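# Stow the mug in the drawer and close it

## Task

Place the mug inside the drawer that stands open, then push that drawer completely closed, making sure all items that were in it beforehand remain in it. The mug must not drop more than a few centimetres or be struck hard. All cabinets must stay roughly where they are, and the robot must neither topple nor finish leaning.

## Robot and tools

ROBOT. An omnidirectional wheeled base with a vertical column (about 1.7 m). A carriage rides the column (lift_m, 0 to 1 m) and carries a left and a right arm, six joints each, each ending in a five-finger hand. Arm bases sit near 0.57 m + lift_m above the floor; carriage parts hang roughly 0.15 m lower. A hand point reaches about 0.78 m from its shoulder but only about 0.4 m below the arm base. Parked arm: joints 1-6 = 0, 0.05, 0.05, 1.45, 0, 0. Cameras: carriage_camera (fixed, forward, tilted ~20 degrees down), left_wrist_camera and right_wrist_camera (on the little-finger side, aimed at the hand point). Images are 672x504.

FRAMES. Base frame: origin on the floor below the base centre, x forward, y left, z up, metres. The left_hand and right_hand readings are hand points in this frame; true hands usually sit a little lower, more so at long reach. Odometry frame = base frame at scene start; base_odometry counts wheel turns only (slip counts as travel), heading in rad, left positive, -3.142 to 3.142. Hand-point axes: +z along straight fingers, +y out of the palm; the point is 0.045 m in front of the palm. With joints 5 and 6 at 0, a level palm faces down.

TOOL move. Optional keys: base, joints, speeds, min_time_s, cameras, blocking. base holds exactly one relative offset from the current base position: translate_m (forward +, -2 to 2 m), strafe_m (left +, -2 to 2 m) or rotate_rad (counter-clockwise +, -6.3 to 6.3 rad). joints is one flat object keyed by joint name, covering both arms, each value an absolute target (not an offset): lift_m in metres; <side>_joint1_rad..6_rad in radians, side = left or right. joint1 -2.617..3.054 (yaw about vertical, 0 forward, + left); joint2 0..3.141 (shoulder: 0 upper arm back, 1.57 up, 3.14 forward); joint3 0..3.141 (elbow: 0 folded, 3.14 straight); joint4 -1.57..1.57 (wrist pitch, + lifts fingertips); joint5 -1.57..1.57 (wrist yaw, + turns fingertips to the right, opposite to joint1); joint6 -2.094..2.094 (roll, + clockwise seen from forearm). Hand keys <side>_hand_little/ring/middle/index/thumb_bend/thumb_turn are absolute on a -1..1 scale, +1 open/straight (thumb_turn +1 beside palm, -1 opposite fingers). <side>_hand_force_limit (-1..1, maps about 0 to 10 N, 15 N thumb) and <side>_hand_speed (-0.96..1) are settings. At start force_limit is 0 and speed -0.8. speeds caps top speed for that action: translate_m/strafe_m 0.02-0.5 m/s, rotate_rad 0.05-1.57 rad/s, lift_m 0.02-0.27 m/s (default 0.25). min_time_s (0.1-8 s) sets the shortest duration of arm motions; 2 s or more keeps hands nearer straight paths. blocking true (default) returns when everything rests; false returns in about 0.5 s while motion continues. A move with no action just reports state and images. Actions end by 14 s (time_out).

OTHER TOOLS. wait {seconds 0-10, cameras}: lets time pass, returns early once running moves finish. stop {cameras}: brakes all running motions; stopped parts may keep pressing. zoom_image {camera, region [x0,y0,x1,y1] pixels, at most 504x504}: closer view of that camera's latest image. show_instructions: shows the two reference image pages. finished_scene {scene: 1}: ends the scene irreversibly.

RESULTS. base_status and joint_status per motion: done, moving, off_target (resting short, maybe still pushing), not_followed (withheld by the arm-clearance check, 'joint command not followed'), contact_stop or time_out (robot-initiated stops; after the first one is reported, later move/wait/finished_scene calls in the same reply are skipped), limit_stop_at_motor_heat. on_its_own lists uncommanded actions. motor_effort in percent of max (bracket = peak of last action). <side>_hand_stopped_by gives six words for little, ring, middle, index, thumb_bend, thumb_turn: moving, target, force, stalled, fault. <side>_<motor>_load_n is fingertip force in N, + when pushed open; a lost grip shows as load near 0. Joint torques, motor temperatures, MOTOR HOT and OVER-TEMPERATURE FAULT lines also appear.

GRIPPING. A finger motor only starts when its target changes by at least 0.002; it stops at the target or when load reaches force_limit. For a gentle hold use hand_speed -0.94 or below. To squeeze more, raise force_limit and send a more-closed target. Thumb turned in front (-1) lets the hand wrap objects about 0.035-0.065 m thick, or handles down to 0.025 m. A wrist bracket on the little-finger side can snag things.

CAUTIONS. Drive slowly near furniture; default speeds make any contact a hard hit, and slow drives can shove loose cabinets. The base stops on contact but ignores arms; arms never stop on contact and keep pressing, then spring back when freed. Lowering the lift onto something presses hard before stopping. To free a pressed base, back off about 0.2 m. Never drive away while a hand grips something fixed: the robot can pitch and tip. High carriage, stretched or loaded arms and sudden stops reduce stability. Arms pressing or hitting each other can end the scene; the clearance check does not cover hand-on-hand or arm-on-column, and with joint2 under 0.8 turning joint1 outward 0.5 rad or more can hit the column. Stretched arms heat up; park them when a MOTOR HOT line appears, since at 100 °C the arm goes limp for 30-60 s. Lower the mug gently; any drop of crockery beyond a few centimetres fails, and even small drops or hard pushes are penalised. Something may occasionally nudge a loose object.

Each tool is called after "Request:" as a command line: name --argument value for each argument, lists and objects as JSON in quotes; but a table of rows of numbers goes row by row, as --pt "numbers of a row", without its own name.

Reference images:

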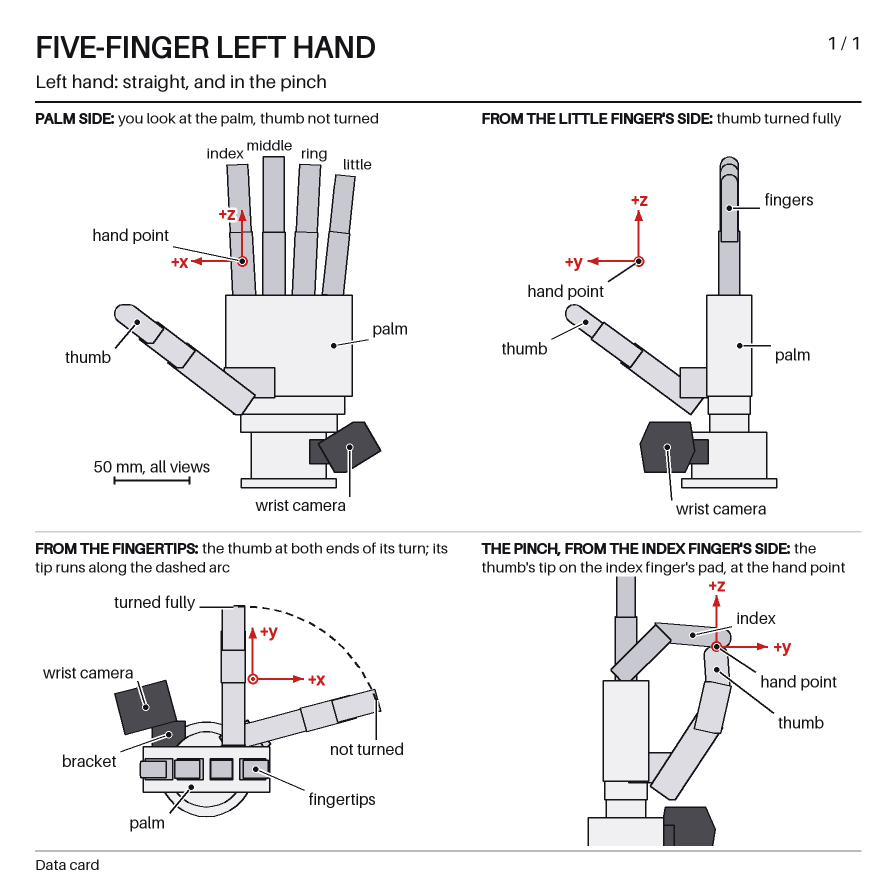

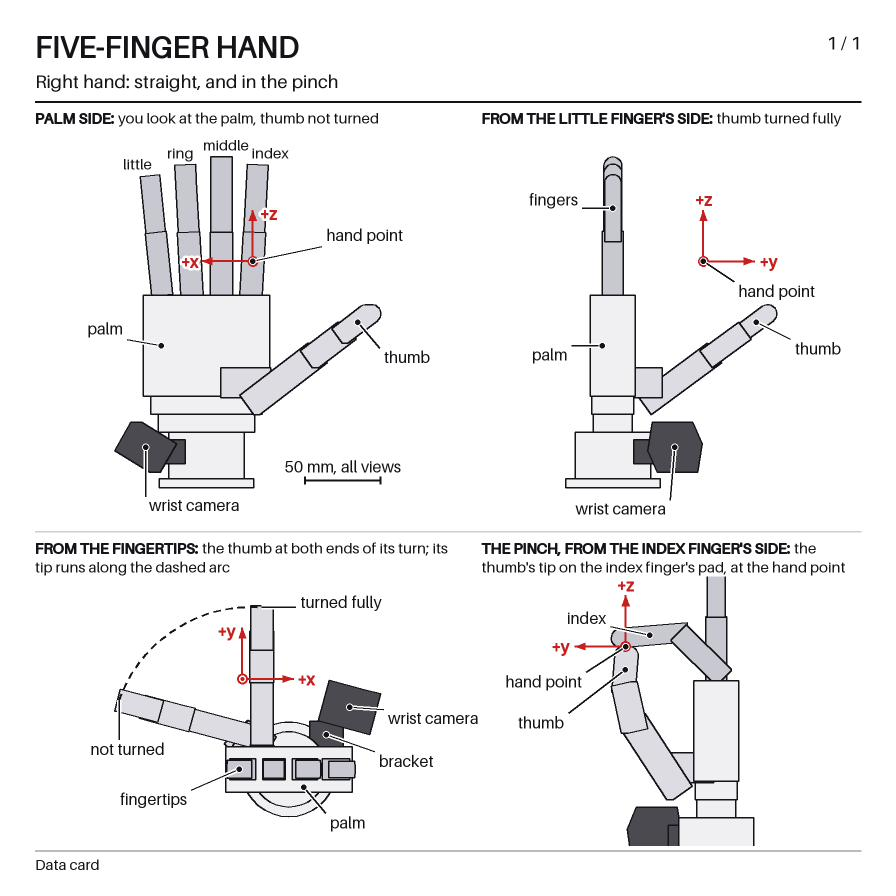

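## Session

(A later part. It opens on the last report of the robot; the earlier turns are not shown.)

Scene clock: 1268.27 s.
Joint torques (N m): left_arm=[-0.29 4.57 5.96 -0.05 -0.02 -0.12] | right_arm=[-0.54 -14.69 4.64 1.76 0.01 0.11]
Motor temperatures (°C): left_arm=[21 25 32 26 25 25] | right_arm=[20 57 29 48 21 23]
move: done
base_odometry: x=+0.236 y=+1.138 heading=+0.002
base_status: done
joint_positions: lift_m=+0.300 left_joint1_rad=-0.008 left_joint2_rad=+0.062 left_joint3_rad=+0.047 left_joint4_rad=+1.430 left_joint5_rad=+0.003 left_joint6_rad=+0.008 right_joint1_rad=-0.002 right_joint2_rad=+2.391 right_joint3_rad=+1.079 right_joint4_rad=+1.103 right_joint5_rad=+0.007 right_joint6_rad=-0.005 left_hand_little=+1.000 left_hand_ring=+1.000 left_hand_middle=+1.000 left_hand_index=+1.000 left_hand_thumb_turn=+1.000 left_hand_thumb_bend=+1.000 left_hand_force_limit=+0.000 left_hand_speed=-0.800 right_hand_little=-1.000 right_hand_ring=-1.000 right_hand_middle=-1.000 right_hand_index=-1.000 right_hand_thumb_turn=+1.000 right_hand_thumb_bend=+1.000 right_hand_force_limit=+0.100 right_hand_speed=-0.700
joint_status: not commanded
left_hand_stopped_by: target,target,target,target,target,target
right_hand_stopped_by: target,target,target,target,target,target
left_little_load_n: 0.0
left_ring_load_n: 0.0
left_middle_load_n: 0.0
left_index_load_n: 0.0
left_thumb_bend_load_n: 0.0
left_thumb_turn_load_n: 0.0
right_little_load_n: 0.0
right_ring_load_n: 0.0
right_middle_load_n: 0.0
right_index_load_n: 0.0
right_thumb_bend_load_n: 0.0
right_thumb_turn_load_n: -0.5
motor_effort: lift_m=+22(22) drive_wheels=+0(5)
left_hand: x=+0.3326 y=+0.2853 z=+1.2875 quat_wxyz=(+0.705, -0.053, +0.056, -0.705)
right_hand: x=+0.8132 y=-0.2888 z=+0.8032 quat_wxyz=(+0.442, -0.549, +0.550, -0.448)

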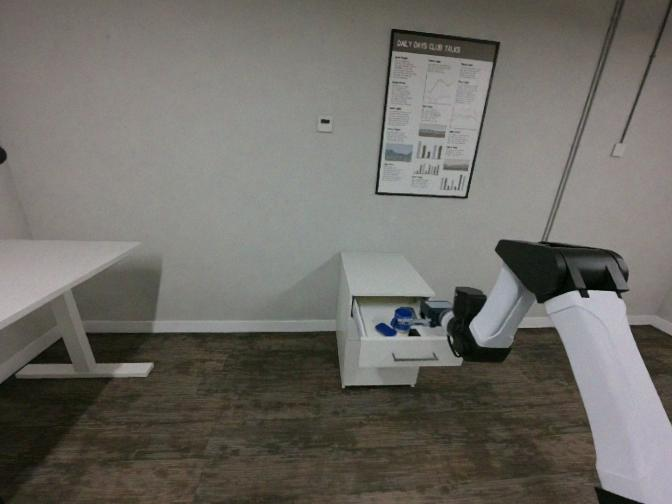

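Request:
move --joints '{"lift_m": 0.085}' --speeds '{"lift_m": 0.12}' --cameras '["carriage_camera", "right_wrist_camera"]'

Request:
zoom_image --camera "carriage_camera" --region '[320, 220, 560, 400]'

Scene clock: 1277.70 s.
Joint torques (N m): left_arm=[-0.29 4.49 6.22 -0.01 -0.03 -0.13] | right_arm=[-0.57 -14.54 4.56 1.78 0.02 0.11]
Motor temperatures (°C): left_arm=[21 25 32 26 25 25] | right_arm=[20 58 29 48 21 23]
move: done
base_odometry: x=+0.236 y=+1.138 heading=+0.002
base_status: not commanded
joint_positions: lift_m=+0.085 left_joint1_rad=-0.008 left_joint2_rad=+0.062 left_joint3_rad=+0.047 left_joint4_rad=+1.430 left_joint5_rad=+0.003 left_joint6_rad=+0.008 right_joint1_rad=-0.002 right_joint2_rad=+2.389 right_joint3_rad=+1.079 right_joint4_rad=+1.099 right_joint5_rad=+0.006 right_joint6_rad=-0.005 left_hand_little=+1.000 left_hand_ring=+1.000 left_hand_middle=+1.000 left_hand_index=+1.000 left_hand_thumb_turn=+1.000 left_hand_thumb_bend=+1.000 left_hand_force_limit=+0.000 left_hand_speed=-0.800 right_hand_little=-1.000 right_hand_ring=-1.000 right_hand_middle=-1.000 right_hand_index=-1.000 right_hand_thumb_turn=+1.000 right_hand_thumb_bend=+1.000 right_hand_force_limit=+0.100 right_hand_speed=-0.700
joint_status: all done
left_hand_stopped_by: target,target,target,target,target,target
right_hand_stopped_by: target,target,target,target,target,target
left_little_load_n: 0.0
left_ring_load_n: 0.0
left_middle_load_n: 0.0
left_index_load_n: 0.0
left_thumb_bend_load_n: 0.0
left_thumb_turn_load_n: 0.0
right_little_load_n: 0.0
right_ring_load_n: 0.0
right_middle_load_n: 0.0
right_index_load_n: 0.0
right_thumb_bend_load_n: 0.0
right_thumb_turn_load_n: 0.0
motor_effort: lift_m=+19(21) drive_wheels=+0(2)
left_hand: x=+0.3326 y=+0.2853 z=+1.0727 quat_wxyz=(+0.705, -0.053, +0.056, -0.705)
right_hand: x=+0.8131 y=-0.2887 z=+0.5885 quat_wxyz=(+0.442, -0.549, +0.550, -0.448)

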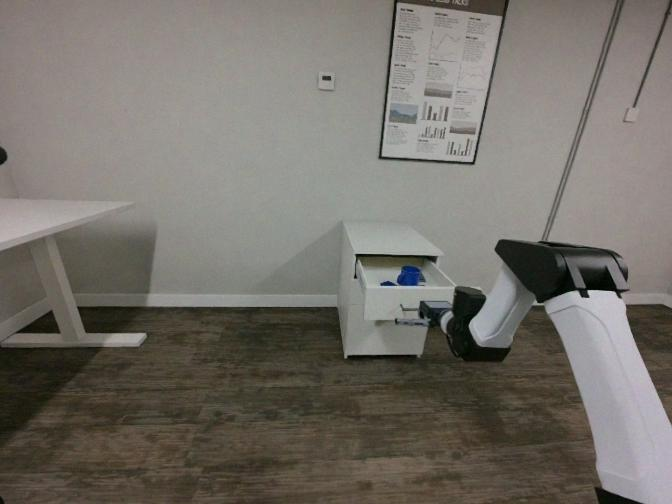

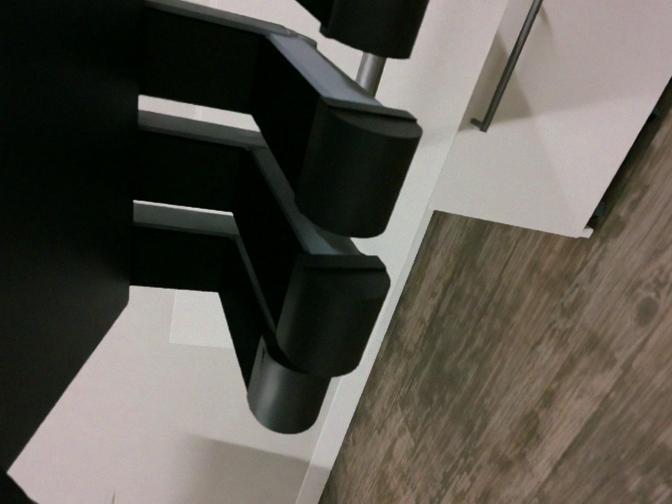

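Scaled by 2.100 from the camera's image (finer frame: 960x720).

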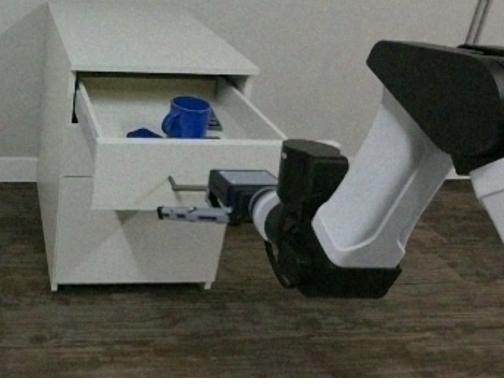

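Request:
move --base '{"translate_m": 0.06}' --speeds '{"translate_m": 0.06}' --cameras '["carriage_camera", "right_wrist_camera"]'

Request:
zoom_image --camera "carriage_camera" --region '[320, 220, 560, 400]'

Scene clock: 1283.27 s.
Joint torques (N m): left_arm=[-0.32 4.63 5.82 -0.02 -0.02 -0.12] | right_arm=[-0.53 -14.63 4.63 1.79 0.02 0.11]
Motor temperatures (°C): left_arm=[21 25 32 26 25 25] | right_arm=[20 60 29 48 21 23]
move: done
base_odometry: x=+0.296 y=+1.138 heading=+0.002
base_status: done
joint_positions: lift_m=+0.085 left_joint1_rad=-0.008 left_joint2_rad=+0.062 left_joint3_rad=+0.047 left_joint4_rad=+1.432 left_joint5_rad=+0.003 left_joint6_rad=+0.008 right_joint1_rad=-0.002 right_joint2_rad=+2.389 right_joint3_rad=+1.079 right_joint4_rad=+1.101 right_joint5_rad=+0.006 right_joint6_rad=-0.005 left_hand_little=+1.000 left_hand_ring=+1.000 left_hand_middle=+1.000 left_hand_index=+1.000 left_hand_thumb_turn=+1.000 left_hand_thumb_bend=+1.000 left_hand_force_limit=+0.000 left_hand_speed=-0.800 right_hand_little=-1.000 right_hand_ring=-1.000 right_hand_middle=-1.000 right_hand_index=-1.000 right_hand_thumb_turn=+1.000 right_hand_thumb_bend=+1.000 right_hand_force_limit=+0.100 right_hand_speed=-0.700
joint_status: not commanded
left_hand_stopped_by: target,target,target,target,target,target
right_hand_stopped_by: target,target,target,target,target,target
left_little_load_n: 0.0
left_ring_load_n: 0.0
left_middle_load_n: 0.0
left_index_load_n: 0.0
left_thumb_bend_load_n: 0.0
left_thumb_turn_load_n: 0.0
right_little_load_n: 0.0
right_ring_load_n: 0.0
right_middle_load_n: 0.0
right_index_load_n: 0.0
right_thumb_bend_load_n: -0.5
right_thumb_turn_load_n: 0.0
motor_effort: lift_m=+19(21) drive_wheels=-3(8)
left_hand: x=+0.3322 y=+0.2853 z=+1.0728 quat_wxyz=(+0.705, -0.053, +0.056, -0.705)
right_hand: x=+0.8133 y=-0.2887 z=+0.5890 quat_wxyz=(+0.442, -0.549, +0.550, -0.448)

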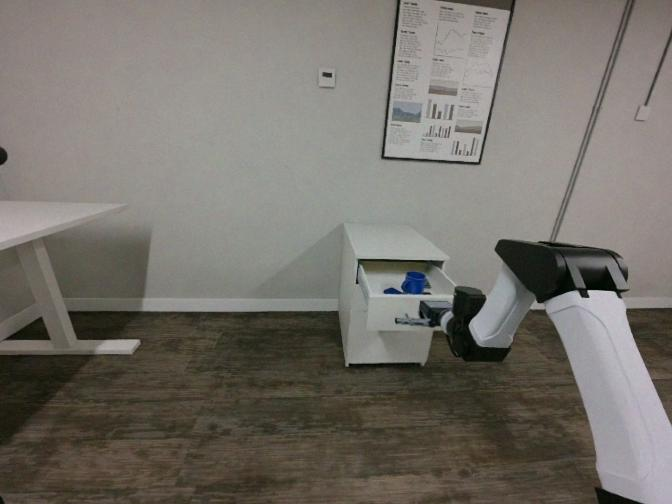

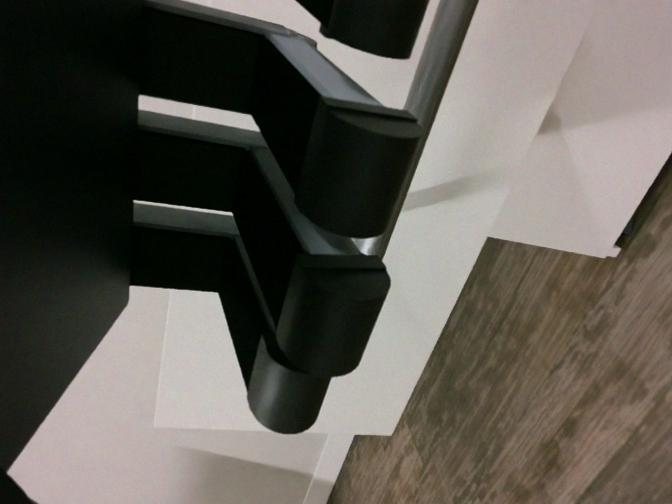

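Scaled by 2.100 from the camera's image (finer frame: 960x720).

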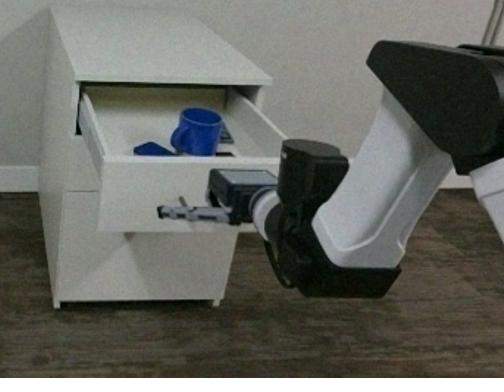

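Request:
move --base '{"translate_m": 0.03}' --speeds '{"translate_m": 0.04}' --cameras '["carriage_camera", "right_wrist_camera"]'

Request:
zoom_image --camera "carriage_camera" --region '[320, 220, 560, 400]'

Scene clock: 1288.80 s.
Joint torques (N m): left_arm=[-0.34 4.59 5.94 -0.06 -0.02 -0.12] | right_arm=[-0.55 -14.53 4.6 1.73 0.02 0.11]
Motor temperatures (°C): left_arm=[21 25 32 26 25 25] | right_arm=[20 61 29 49 21 23]
move: done
base_odometry: x=+0.326 y=+1.138 heading=+0.003
base_status: done
joint_positions: lift_m=+0.085 left_joint1_rad=-0.008 left_joint2_rad=+0.062 left_joint3_rad=+0.047 left_joint4_rad=+1.430 left_joint5_rad=+0.003 left_joint6_rad=+0.008 right_joint1_rad=-0.002 right_joint2_rad=+2.389 right_joint3_rad=+1.079 right_joint4_rad=+1.101 right_joint5_rad=+0.006 right_joint6_rad=-0.005 left_hand_little=+1.000 left_hand_ring=+1.000 left_hand_middle=+1.000 left_hand_index=+1.000 left_hand_thumb_turn=+1.000 left_hand_thumb_bend=+1.000 left_hand_force_limit=+0.000 left_hand_speed=-0.800 right_hand_little=-1.000 right_hand_ring=-1.000 right_hand_middle=-1.000 right_hand_index=-1.000 right_hand_thumb_turn=+1.000 right_hand_thumb_bend=+1.000 right_hand_force_limit=+0.100 right_hand_speed=-0.700
joint_status: not commanded
left_hand_stopped_by: target,target,target,target,target,target
right_hand_stopped_by: target,target,target,target,target,target
left_little_load_n: 0.0
left_ring_load_n: 0.0
left_middle_load_n: 0.0
left_index_load_n: 0.0
left_thumb_bend_load_n: 0.0
left_thumb_turn_load_n: 0.0
right_little_load_n: 0.0
right_ring_load_n: 0.5
right_middle_load_n: 0.0
right_index_load_n: 0.0
right_thumb_bend_load_n: 0.0
right_thumb_turn_load_n: -0.5
motor_effort: lift_m=+19(21) drive_wheels=+3(11)
left_hand: x=+0.3325 y=+0.2853 z=+1.0727 quat_wxyz=(+0.705, -0.053, +0.056, -0.705)
right_hand: x=+0.8133 y=-0.2887 z=+0.5890 quat_wxyz=(+0.442, -0.549, +0.550, -0.448)

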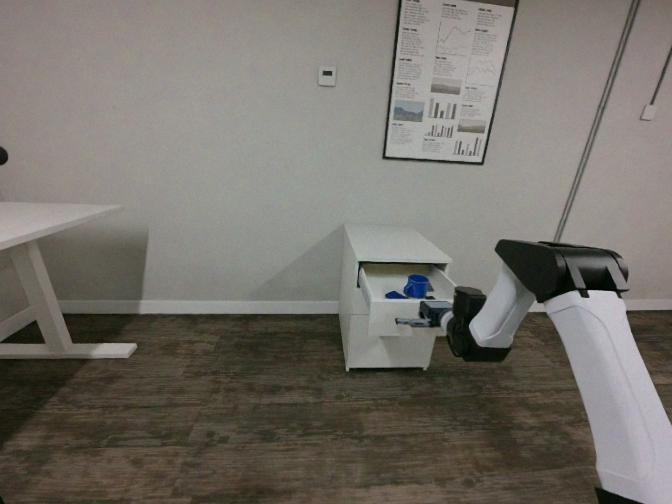

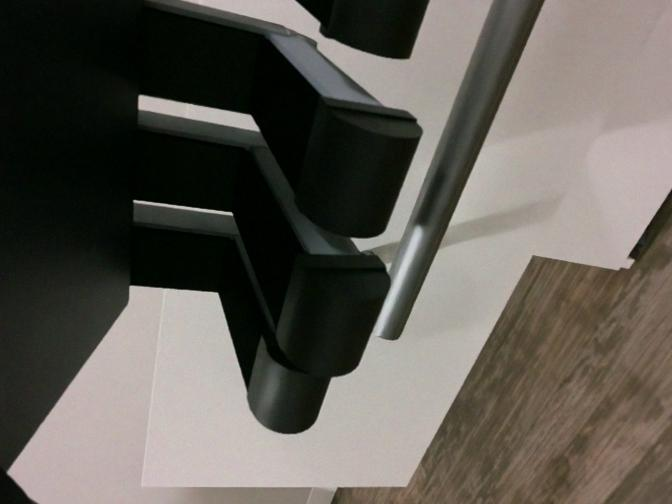

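Scaled by 2.100 from the camera's image (finer frame: 960x720).

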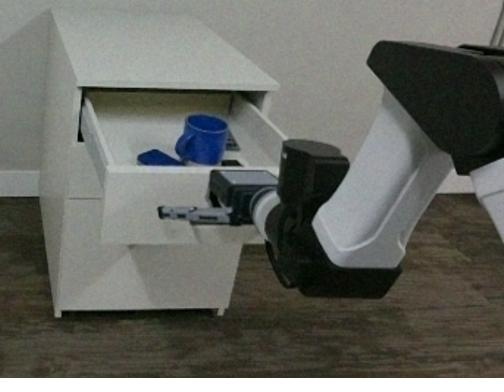

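Request:
move --base '{"translate_m": 0.04}' --speeds '{"translate_m": 0.04}' --cameras '["carriage_camera", "right_wrist_camera"]'

Request:
zoom_image --camera "carriage_camera" --region '[320, 220, 560, 400]'

Scene clock: 1300.90 s.
Joint torques (N m): left_arm=[-0.34 4.74 5.94 -0.05 -0.02 -0.12] | right_arm=[-0.53 -14.68 4.68 1.75 0.04 0.11]
Motor temperatures (°C): left_arm=[21 25 32 26 25 25] | right_arm=[20 63 29 49 21 23]
move: done
base_odometry: x=+0.366 y=+1.139 heading=+0.003
base_status: done
joint_positions: lift_m=+0.085 left_joint1_rad=-0.008 left_joint2_rad=+0.062 left_joint3_rad=+0.047 left_joint4_rad=+1.431 left_joint5_rad=+0.003 left_joint6_rad=+0.008 right_joint1_rad=-0.002 right_joint2_rad=+2.389 right_joint3_rad=+1.078 right_joint4_rad=+1.101 right_joint5_rad=+0.004 right_joint6_rad=-0.005 left_hand_little=+1.000 left_hand_ring=+1.000 left_hand_middle=+1.000 left_hand_index=+1.000 left_hand_thumb_turn=+1.000 left_hand_thumb_bend=+1.000 left_hand_force_limit=+0.000 left_hand_speed=-0.800 right_hand_little=-1.000 right_hand_ring=-1.000 right_hand_middle=-1.000 right_hand_index=-1.000 right_hand_thumb_turn=+1.000 right_hand_thumb_bend=+1.000 right_hand_force_limit=+0.100 right_hand_speed=-0.700
joint_status: not commanded
left_hand_stopped_by: target,target,target,target,target,target
right_hand_stopped_by: target,target,target,target,target,target
left_little_load_n: 0.0
left_ring_load_n: 0.0
left_middle_load_n: 0.0
left_index_load_n: 0.0
left_thumb_bend_load_n: 0.0
left_thumb_turn_load_n: 0.0
right_little_load_n: 0.0
right_ring_load_n: 0.0
right_middle_load_n: 0.0
right_index_load_n: 0.0
right_thumb_bend_load_n: 0.0
right_thumb_turn_load_n: 0.0
motor_effort: lift_m=+18(22) drive_wheels=+3(9)
left_hand: x=+0.3324 y=+0.2853 z=+1.0727 quat_wxyz=(+0.705, -0.053, +0.056, -0.705)
right_hand: x=+0.8128 y=-0.2883 z=+0.5886 quat_wxyz=(+0.442, -0.550, +0.550, -0.448)

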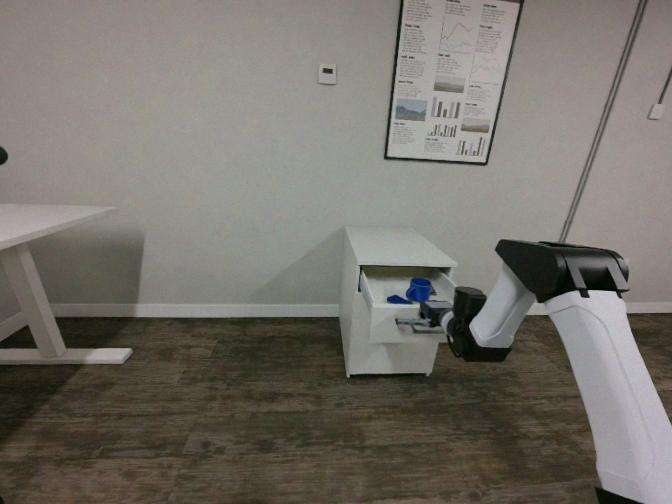

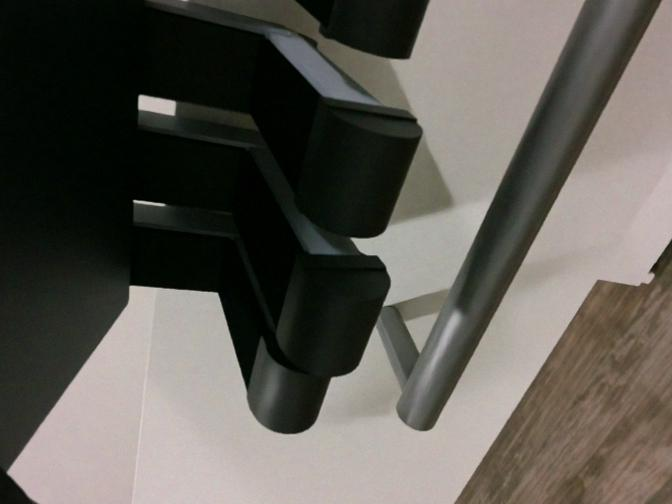

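Scaled by 2.100 from the camera's image (finer frame: 960x720).

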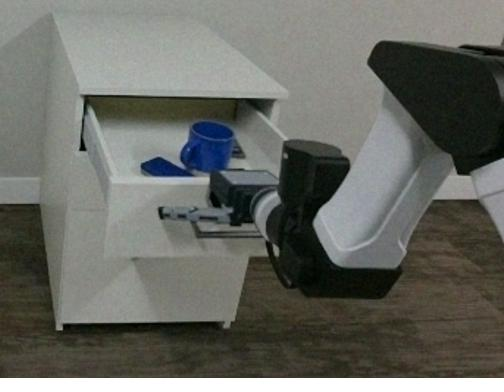

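Request:
move --base '{"translate_m": 0.05}' --speeds '{"translate_m": 0.04}' --cameras '["carriage_camera", "right_wrist_camera"]'

Request:
zoom_image --camera "carriage_camera" --region '[320, 220, 560, 400]'

Scene clock: 1305.23 s.
Joint torques (N m): left_arm=[-0.34 4.55 5.89 -0.04 -0.03 -0.12] | right_arm=[-0.47 -14.53 4.75 1.75 0.04 0.11]
Motor temperatures (°C): left_arm=[21 25 32 26 25 25] | right_arm=[20 63 29 49 21 23]
move: done
base_odometry: x=+0.416 y=+1.139 heading=+0.004
base_status: done
joint_positions: lift_m=+0.085 left_joint1_rad=-0.008 left_joint2_rad=+0.062 left_joint3_rad=+0.047 left_joint4_rad=+1.430 left_joint5_rad=+0.003 left_joint6_rad=+0.008 right_joint1_rad=-0.002 right_joint2_rad=+2.389 right_joint3_rad=+1.077 right_joint4_rad=+1.100 right_joint5_rad=+0.003 right_joint6_rad=-0.005 left_hand_little=+1.000 left_hand_ring=+1.000 left_hand_middle=+1.000 left_hand_index=+1.000 left_hand_thumb_turn=+1.000 left_hand_thumb_bend=+1.000 left_hand_force_limit=+0.000 left_hand_speed=-0.800 right_hand_little=-1.000 right_hand_ring=-1.000 right_hand_middle=-1.000 right_hand_index=-1.000 right_hand_thumb_turn=+1.000 right_hand_thumb_bend=+1.000 right_hand_force_limit=+0.100 right_hand_speed=-0.700
joint_status: not commanded
left_hand_stopped_by: target,target,target,target,target,target
right_hand_stopped_by: target,target,target,target,target,target
left_little_load_n: 0.0
left_ring_load_n: 0.0
left_middle_load_n: 0.0
left_index_load_n: 0.0
left_thumb_bend_load_n: 0.0
left_thumb_turn_load_n: 0.0
right_little_load_n: 0.0
right_ring_load_n: 0.0
right_middle_load_n: 0.0
right_index_load_n: 0.0
right_thumb_bend_load_n: 0.0
right_thumb_turn_load_n: 0.0
motor_effort: lift_m=+19(21) drive_wheels=+3(10)
left_hand: x=+0.3325 y=+0.2853 z=+1.0727 quat_wxyz=(+0.705, -0.053, +0.056, -0.705)
right_hand: x=+0.8124 y=-0.2881 z=+0.5879 quat_wxyz=(+0.442, -0.550, +0.550, -0.447)

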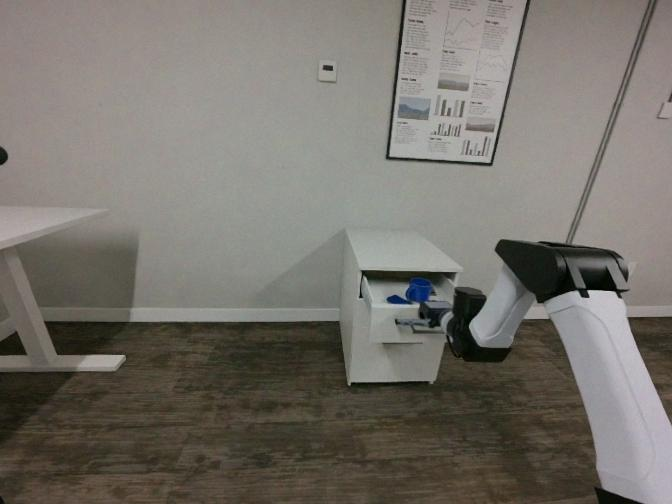

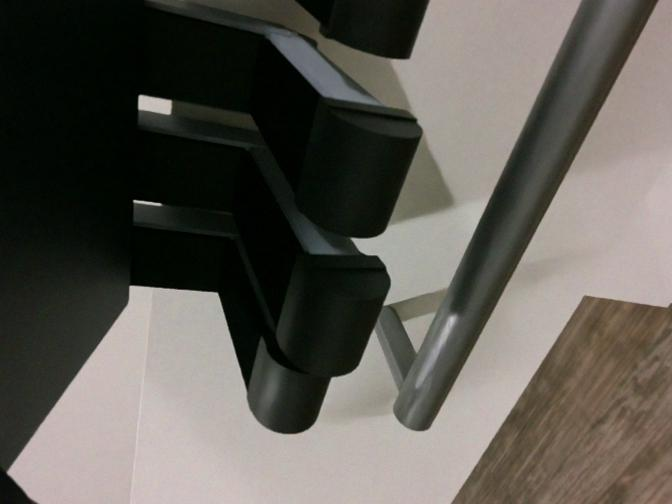

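Scaled by 2.100 from the camera's image (finer frame: 960x720).

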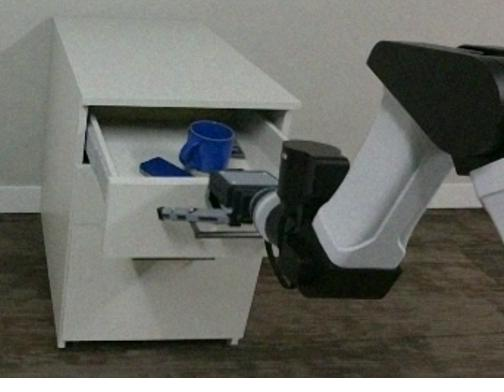

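Request:
move --base '{"translate_m": 0.1}' --speeds '{"translate_m": 0.05}' --cameras '["carriage_camera", "right_wrist_camera"]'

Request:
zoom_image --camera "carriage_camera" --region '[320, 220, 560, 400]'

Scene clock: 1312.23 s.
Joint torques (N m): left_arm=[-0.35 4.52 5.97 -0.07 -0.02 -0.13] | right_arm=[-0.43 -14.46 4.81 1.77 0.08 0.11]
Motor temperatures (°C): left_arm=[21 25 32 25 25 25] | right_arm=[20 63 29 49 21 23]
move: done
base_odometry: x=+0.516 y=+1.140 heading=+0.004
base_status: done
joint_positions: lift_m=+0.085 left_joint1_rad=-0.008 left_joint2_rad=+0.062 left_joint3_rad=+0.047 left_joint4_rad=+1.431 left_joint5_rad=+0.003 left_joint6_rad=+0.008 right_joint1_rad=-0.002 right_joint2_rad=+2.389 right_joint3_rad=+1.076 right_joint4_rad=+1.099 right_joint5_rad=-0.001 right_joint6_rad=-0.005 left_hand_little=+1.000 left_hand_ring=+1.000 left_hand_middle=+1.000 left_hand_index=+1.000 left_hand_thumb_turn=+1.000 left_hand_thumb_bend=+1.000 left_hand_force_limit=+0.000 left_hand_speed=-0.800 right_hand_little=-1.000 right_hand_ring=-1.000 right_hand_middle=-1.000 right_hand_index=-1.000 right_hand_thumb_turn=+1.000 right_hand_thumb_bend=+1.000 right_hand_force_limit=+0.100 right_hand_speed=-0.700
joint_status: not commanded
left_hand_stopped_by: target,target,target,target,target,target
right_hand_stopped_by: target,target,target,target,target,target
left_little_load_n: 0.0
left_ring_load_n: 0.0
left_middle_load_n: 0.0
left_index_load_n: 0.0
left_thumb_bend_load_n: 0.0
left_thumb_turn_load_n: 0.0
right_little_load_n: 0.0
right_ring_load_n: 0.0
right_middle_load_n: 0.0
right_index_load_n: 0.0
right_thumb_bend_load_n: 0.0
right_thumb_turn_load_n: 0.0
motor_effort: lift_m=+19(21) drive_wheels=-3(9)
left_hand: x=+0.3323 y=+0.2853 z=+1.0728 quat_wxyz=(+0.705, -0.053, +0.056, -0.705)
right_hand: x=+0.8120 y=-0.2874 z=+0.5876 quat_wxyz=(+0.443, -0.551, +0.549, -0.445)

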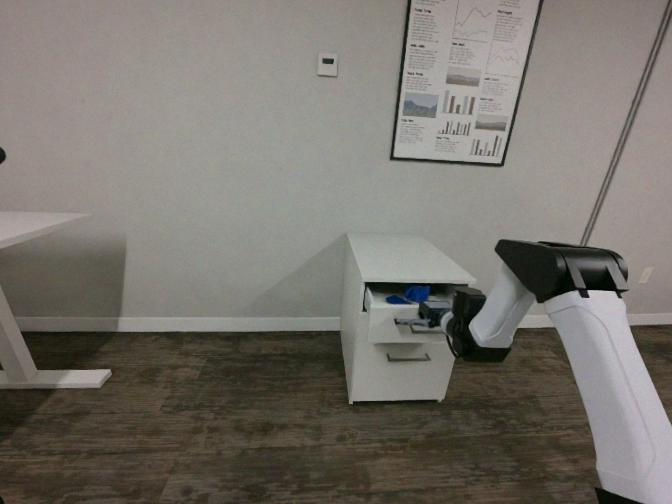

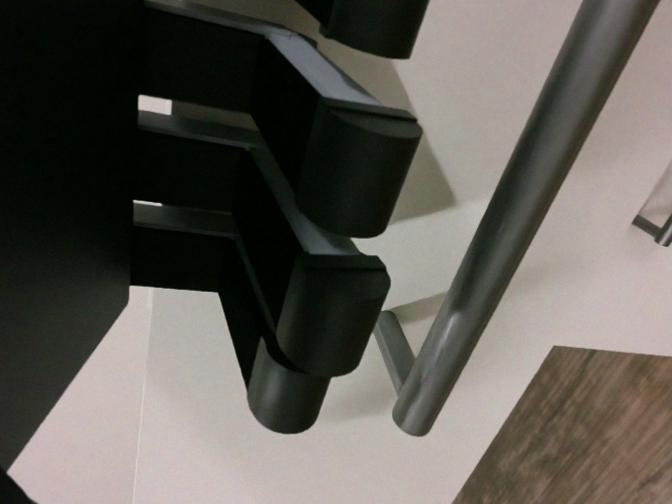

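Scaled by 2.100 from the camera's image (finer frame: 960x720).

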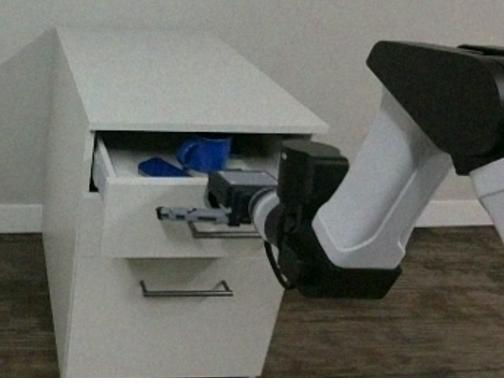

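Request:
move --base '{"translate_m": 0.1}' --speeds '{"translate_m": 0.05}' --cameras '["carriage_camera", "right_wrist_camera"]'

Request:
zoom_image --camera "carriage_camera" --region '[320, 220, 560, 400]'

Scene clock: 1317.57 s.
Joint torques (N m): left_arm=[-0.35 4.74 6.02 -0.03 -0.02 -0.11] | right_arm=[-0.55 -14.49 4.92 1.78 0.17 0.11]
Motor temperatures (°C): left_arm=[21 25 32 25 25 25] | right_arm=[20 64 28 49 21 23]
move: done
base_odometry: x=+0.616 y=+1.141 heading=+0.005
base_status: done
joint_positions: lift_m=+0.085 left_joint1_rad=-0.008 left_joint2_rad=+0.062 left_joint3_rad=+0.047 left_joint4_rad=+1.432 left_joint5_rad=+0.003 left_joint6_rad=+0.008 right_joint1_rad=-0.002 right_joint2_rad=+2.389 right_joint3_rad=+1.076 right_joint4_rad=+1.099 right_joint5_rad=-0.009 right_joint6_rad=-0.005 left_hand_little=+1.000 left_hand_ring=+1.000 left_hand_middle=+1.000 left_hand_index=+1.000 left_hand_thumb_turn=+1.000 left_hand_thumb_bend=+1.000 left_hand_force_limit=+0.000 left_hand_speed=-0.800 right_hand_little=-1.000 right_hand_ring=-1.000 right_hand_middle=-1.000 right_hand_index=-1.000 right_hand_thumb_turn=+1.000 right_hand_thumb_bend=+1.000 right_hand_force_limit=+0.100 right_hand_speed=-0.700
joint_status: not commanded
left_hand_stopped_by: target,target,target,target,target,target
right_hand_stopped_by: target,target,target,target,target,target
left_little_load_n: 0.0
left_ring_load_n: 0.0
left_middle_load_n: 0.0
left_index_load_n: 0.0
left_thumb_bend_load_n: 0.0
left_thumb_turn_load_n: 0.0
right_little_load_n: 0.0
right_ring_load_n: 0.0
right_middle_load_n: 0.0
right_index_load_n: 0.0
right_thumb_bend_load_n: 0.0
right_thumb_turn_load_n: 0.0
motor_effort: lift_m=+18(21) drive_wheels=-3(9)
left_hand: x=+0.3321 y=+0.2853 z=+1.0729 quat_wxyz=(+0.705, -0.053, +0.056, -0.705)
right_hand: x=+0.8116 y=-0.2857 z=+0.5875 quat_wxyz=(+0.445, -0.553, +0.547, -0.443)

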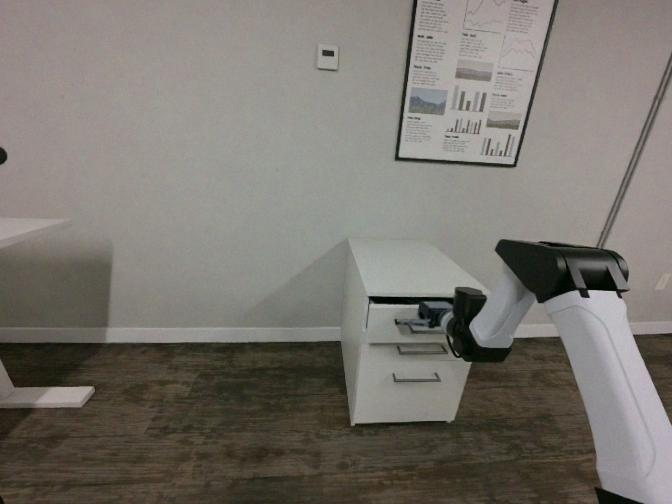

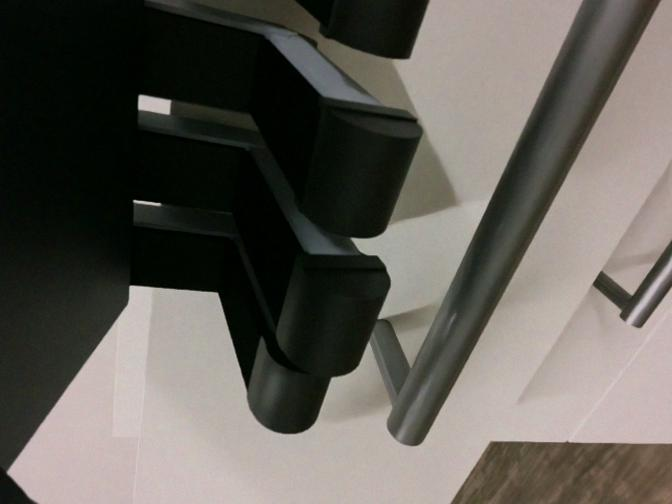

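Scaled by 2.100 from the camera's image (finer frame: 960x720).

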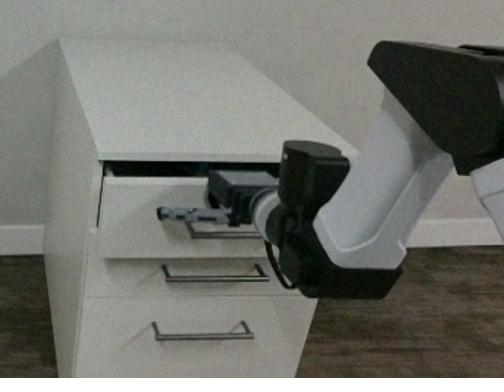

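Request:
move --base '{"translate_m": 0.045}' --speeds '{"translate_m": 0.04}' --cameras '["carriage_camera", "right_wrist_camera"]'

Request:
zoom_image --camera "carriage_camera" --region '[330, 260, 510, 400]'

Scene clock: 1326.00 s.
Joint torques (N m): left_arm=[-0.39 4.59 5.9 -0.03 -0.03 -0.13] | right_arm=[-0.55 -14.41 4.9 1.77 0.16 0.11]
Motor temperatures (°C): left_arm=[21 25 32 25 25 25] | right_arm=[20 64 28 49 21 23]
move: done
base_odometry: x=+0.661 y=+1.141 heading=+0.006
base_status: done
joint_positions: lift_m=+0.085 left_joint1_rad=-0.008 left_joint2_rad=+0.062 left_joint3_rad=+0.047 left_joint4_rad=+1.432 left_joint5_rad=+0.003 left_joint6_rad=+0.008 right_joint1_rad=-0.002 right_joint2_rad=+2.389 right_joint3_rad=+1.075 right_joint4_rad=+1.099 right_joint5_rad=-0.009 right_joint6_rad=-0.005 left_hand_little=+1.000 left_hand_ring=+1.000 left_hand_middle=+1.000 left_hand_index=+1.000 left_hand_thumb_turn=+1.000 left_hand_thumb_bend=+1.000 left_hand_force_limit=+0.000 left_hand_speed=-0.800 right_hand_little=-1.000 right_hand_ring=-1.000 right_hand_middle=-1.000 right_hand_index=-1.000 right_hand_thumb_turn=+1.000 right_hand_thumb_bend=+1.000 right_hand_force_limit=+0.100 right_hand_speed=-0.700
joint_status: not commanded
left_hand_stopped_by: target,target,target,target,target,target
right_hand_stopped_by: target,target,target,target,target,target
left_little_load_n: 0.0
left_ring_load_n: 0.0
left_middle_load_n: 0.0
left_index_load_n: 0.0
left_thumb_bend_load_n: -0.5
left_thumb_turn_load_n: 0.0
right_little_load_n: 0.0
right_ring_load_n: 0.0
right_middle_load_n: 0.0
right_index_load_n: 0.0
right_thumb_bend_load_n: 0.0
right_thumb_turn_load_n: 0.0
motor_effort: lift_m=+18(21) drive_wheels=+3(10)
left_hand: x=+0.3322 y=+0.2853 z=+1.0728 quat_wxyz=(+0.705, -0.053, +0.056, -0.705)
right_hand: x=+0.8112 y=-0.2857 z=+0.5870 quat_wxyz=(+0.445, -0.554, +0.548, -0.442)

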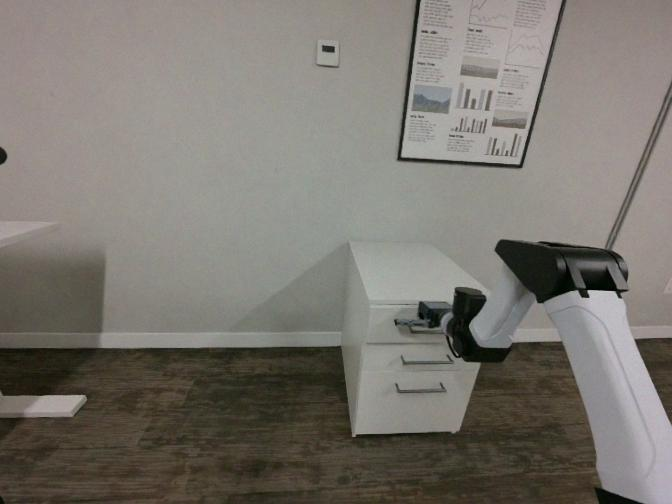

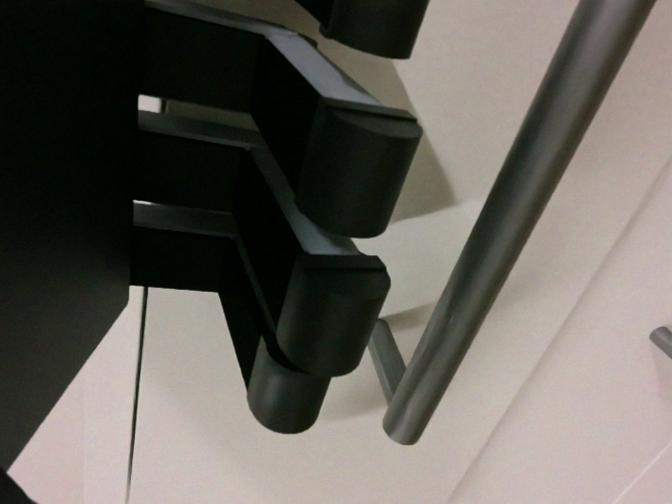

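Scaled by 2.800 from the camera's image (finer frame: 960x720).

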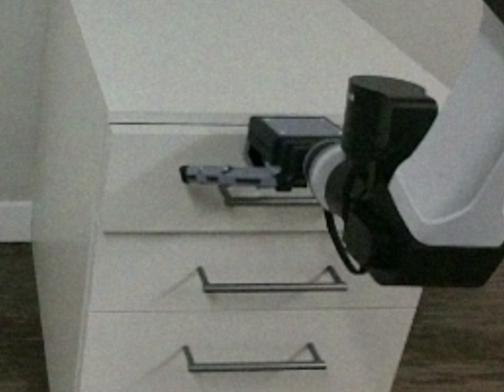

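Request:
move --base '{"translate_m": 0.015}' --speeds '{"translate_m": 0.02}' --cameras '["carriage_camera", "right_wrist_camera"]'

Request:
zoom_image --camera "carriage_camera" --region '[330, 260, 510, 400]'

Scene clock: 1338.47 s.
Joint torques (N m): left_arm=[-0.34 4.78 5.85 -0.06 -0.02 -0.13] | right_arm=[-0.51 -14.61 4.96 1.79 0.17 0.1]
Motor temperatures (°C): left_arm=[21 25 32 25 25 25] | right_arm=[20 64 28 49 21 23]
move: done
base_odometry: x=+0.676 y=+1.141 heading=+0.006
base_status: done
joint_positions: lift_m=+0.085 left_joint1_rad=-0.008 left_joint2_rad=+0.062 left_joint3_rad=+0.047 left_joint4_rad=+1.431 left_joint5_rad=+0.003 left_joint6_rad=+0.008 right_joint1_rad=-0.002 right_joint2_rad=+2.389 right_joint3_rad=+1.075 right_joint4_rad=+1.099 right_joint5_rad=-0.009 right_joint6_rad=-0.005 left_hand_little=+1.000 left_hand_ring=+1.000 left_hand_middle=+1.000 left_hand_index=+1.000 left_hand_thumb_turn=+1.000 left_hand_thumb_bend=+1.000 left_hand_force_limit=+0.000 left_hand_speed=-0.800 right_hand_little=-1.000 right_hand_ring=-1.000 right_hand_middle=-1.000 right_hand_index=-1.000 right_hand_thumb_turn=+1.000 right_hand_thumb_bend=+1.000 right_hand_force_limit=+0.100 right_hand_speed=-0.700
joint_status: not commanded
left_hand_stopped_by: target,target,target,target,target,target
right_hand_stopped_by: target,target,target,target,target,target
left_little_load_n: 0.0
left_ring_load_n: 0.0
left_middle_load_n: 0.0
left_index_load_n: 0.0
left_thumb_bend_load_n: 0.0
left_thumb_turn_load_n: 0.0
right_little_load_n: 0.0
right_ring_load_n: 0.0
right_middle_load_n: 0.5
right_index_load_n: 0.0
right_thumb_bend_load_n: 0.0
right_thumb_turn_load_n: 0.0
motor_effort: lift_m=+20(21) drive_wheels=+3(9)
left_hand: x=+0.3324 y=+0.2853 z=+1.0727 quat_wxyz=(+0.705, -0.053, +0.056, -0.705)
right_hand: x=+0.8113 y=-0.2857 z=+0.5872 quat_wxyz=(+0.445, -0.554, +0.548, -0.443)

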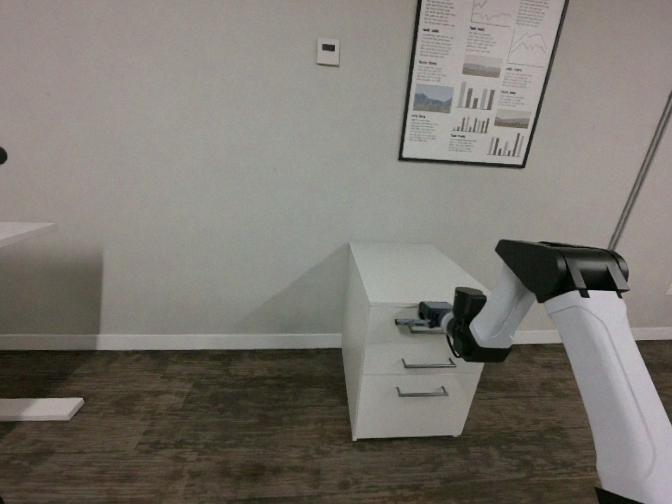

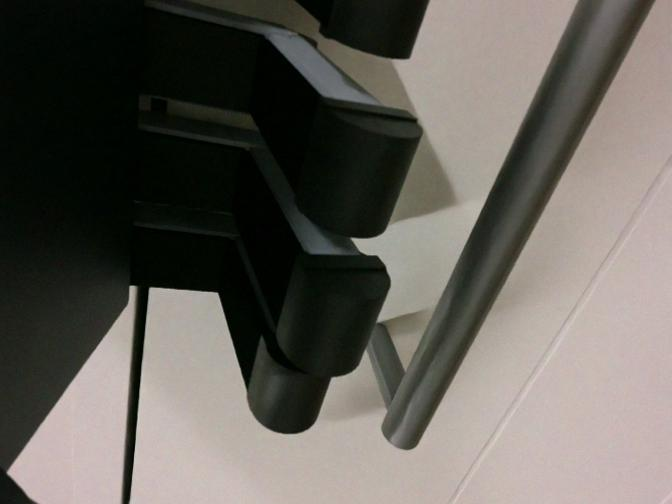

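Scaled by 2.800 from the camera's image (finer frame: 960x720).

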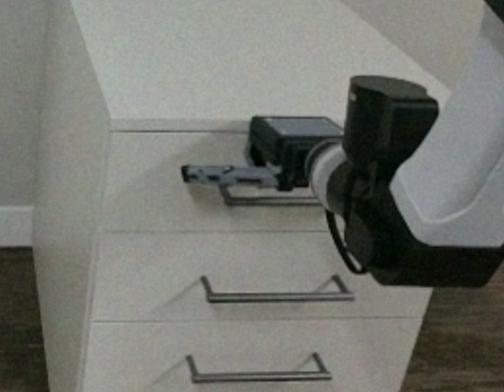

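Request:
move --base '{"translate_m": 0.01}' --speeds '{"translate_m": 0.02}' --cameras '["carriage_camera", "right_wrist_camera"]'

Request:
zoom_image --camera "carriage_camera" --region '[340, 280, 460, 370]'

Scene clock: 1345.83 s.
Joint torques (N m): left_arm=[-0.36 4.6 5.91 -0.08 -0.02 -0.13] | right_arm=[-0.31 -12.83 7.75 1.63 0.26 0.09]
Motor temperatures (°C): left_arm=[21 25 32 25 25 25] | right_arm=[20 64 28 49 21 23]
move: done
base_odometry: x=+0.686 y=+1.142 heading=+0.006
base_status: done
joint_positions: lift_m=+0.085 left_joint1_rad=-0.008 left_joint2_rad=+0.062 left_joint3_rad=+0.047 left_joint4_rad=+1.430 left_joint5_rad=+0.003 left_joint6_rad=+0.008 right_joint1_rad=-0.004 right_joint2_rad=+2.374 right_joint3_rad=+1.041 right_joint4_rad=+1.113 right_joint5_rad=-0.018 right_joint6_rad=-0.005 left_hand_little=+1.000 left_hand_ring=+1.000 left_hand_middle=+1.000 left_hand_index=+1.000 left_hand_thumb_turn=+1.000 left_hand_thumb_bend=+1.000 left_hand_force_limit=+0.000 left_hand_speed=-0.800 right_hand_little=-1.000 right_hand_ring=-1.000 right_hand_middle=-1.000 right_hand_index=-1.001 right_hand_thumb_turn=+1.000 right_hand_thumb_bend=+1.000 right_hand_force_limit=+0.100 right_hand_speed=-0.700
joint_status: not commanded
left_hand_stopped_by: target,target,target,target,target,target
right_hand_stopped_by: target,target,target,target,target,target
left_little_load_n: 0.0
left_ring_load_n: 0.0
left_middle_load_n: 0.0
left_index_load_n: 0.0
left_thumb_bend_load_n: 0.0
left_thumb_turn_load_n: 0.0
right_little_load_n: 0.0
right_ring_load_n: 0.0
right_middle_load_n: -1.0
right_index_load_n: -6.0
right_thumb_bend_load_n: 0.0
right_thumb_turn_load_n: -0.5
motor_effort: lift_m=+18(21) drive_wheels=+5(9)
left_hand: x=+0.3326 y=+0.2853 z=+1.0727 quat_wxyz=(+0.705, -0.053, +0.056, -0.705)
right_hand: x=+0.8036 y=-0.2853 z=+0.5868 quat_wxyz=(+0.445, -0.556, +0.548, -0.439)

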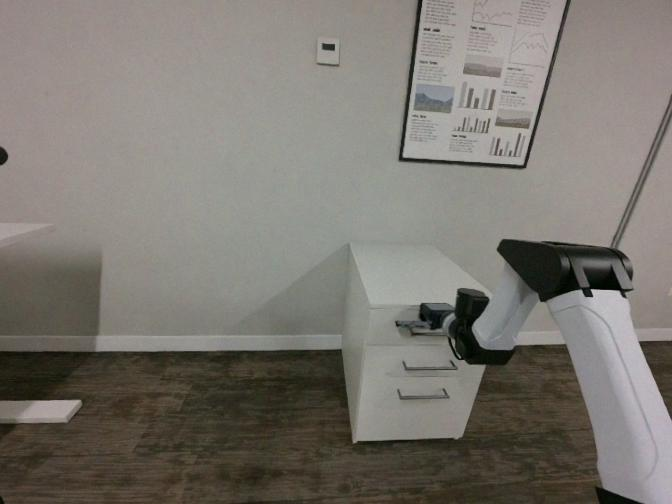

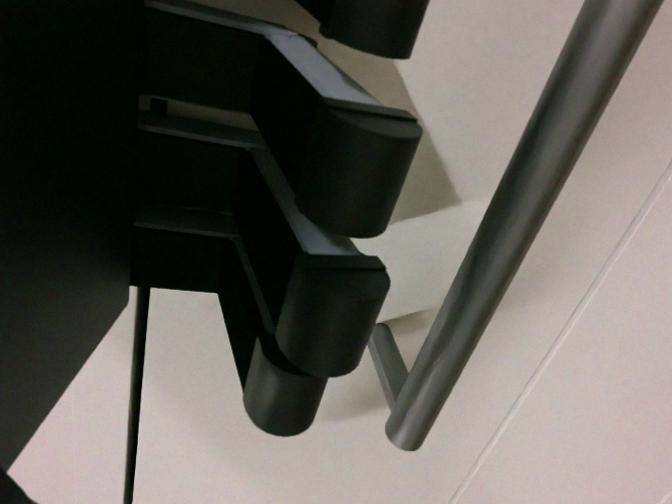

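Scaled by 4.200 from the camera's image (finer frame: 960x720).

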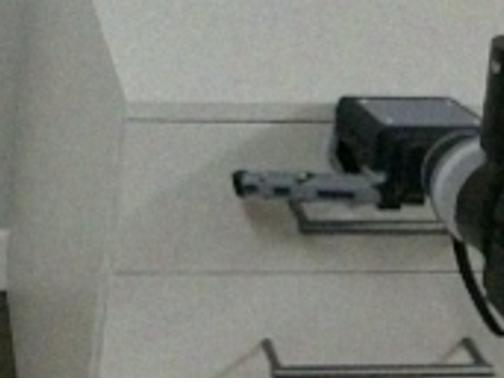

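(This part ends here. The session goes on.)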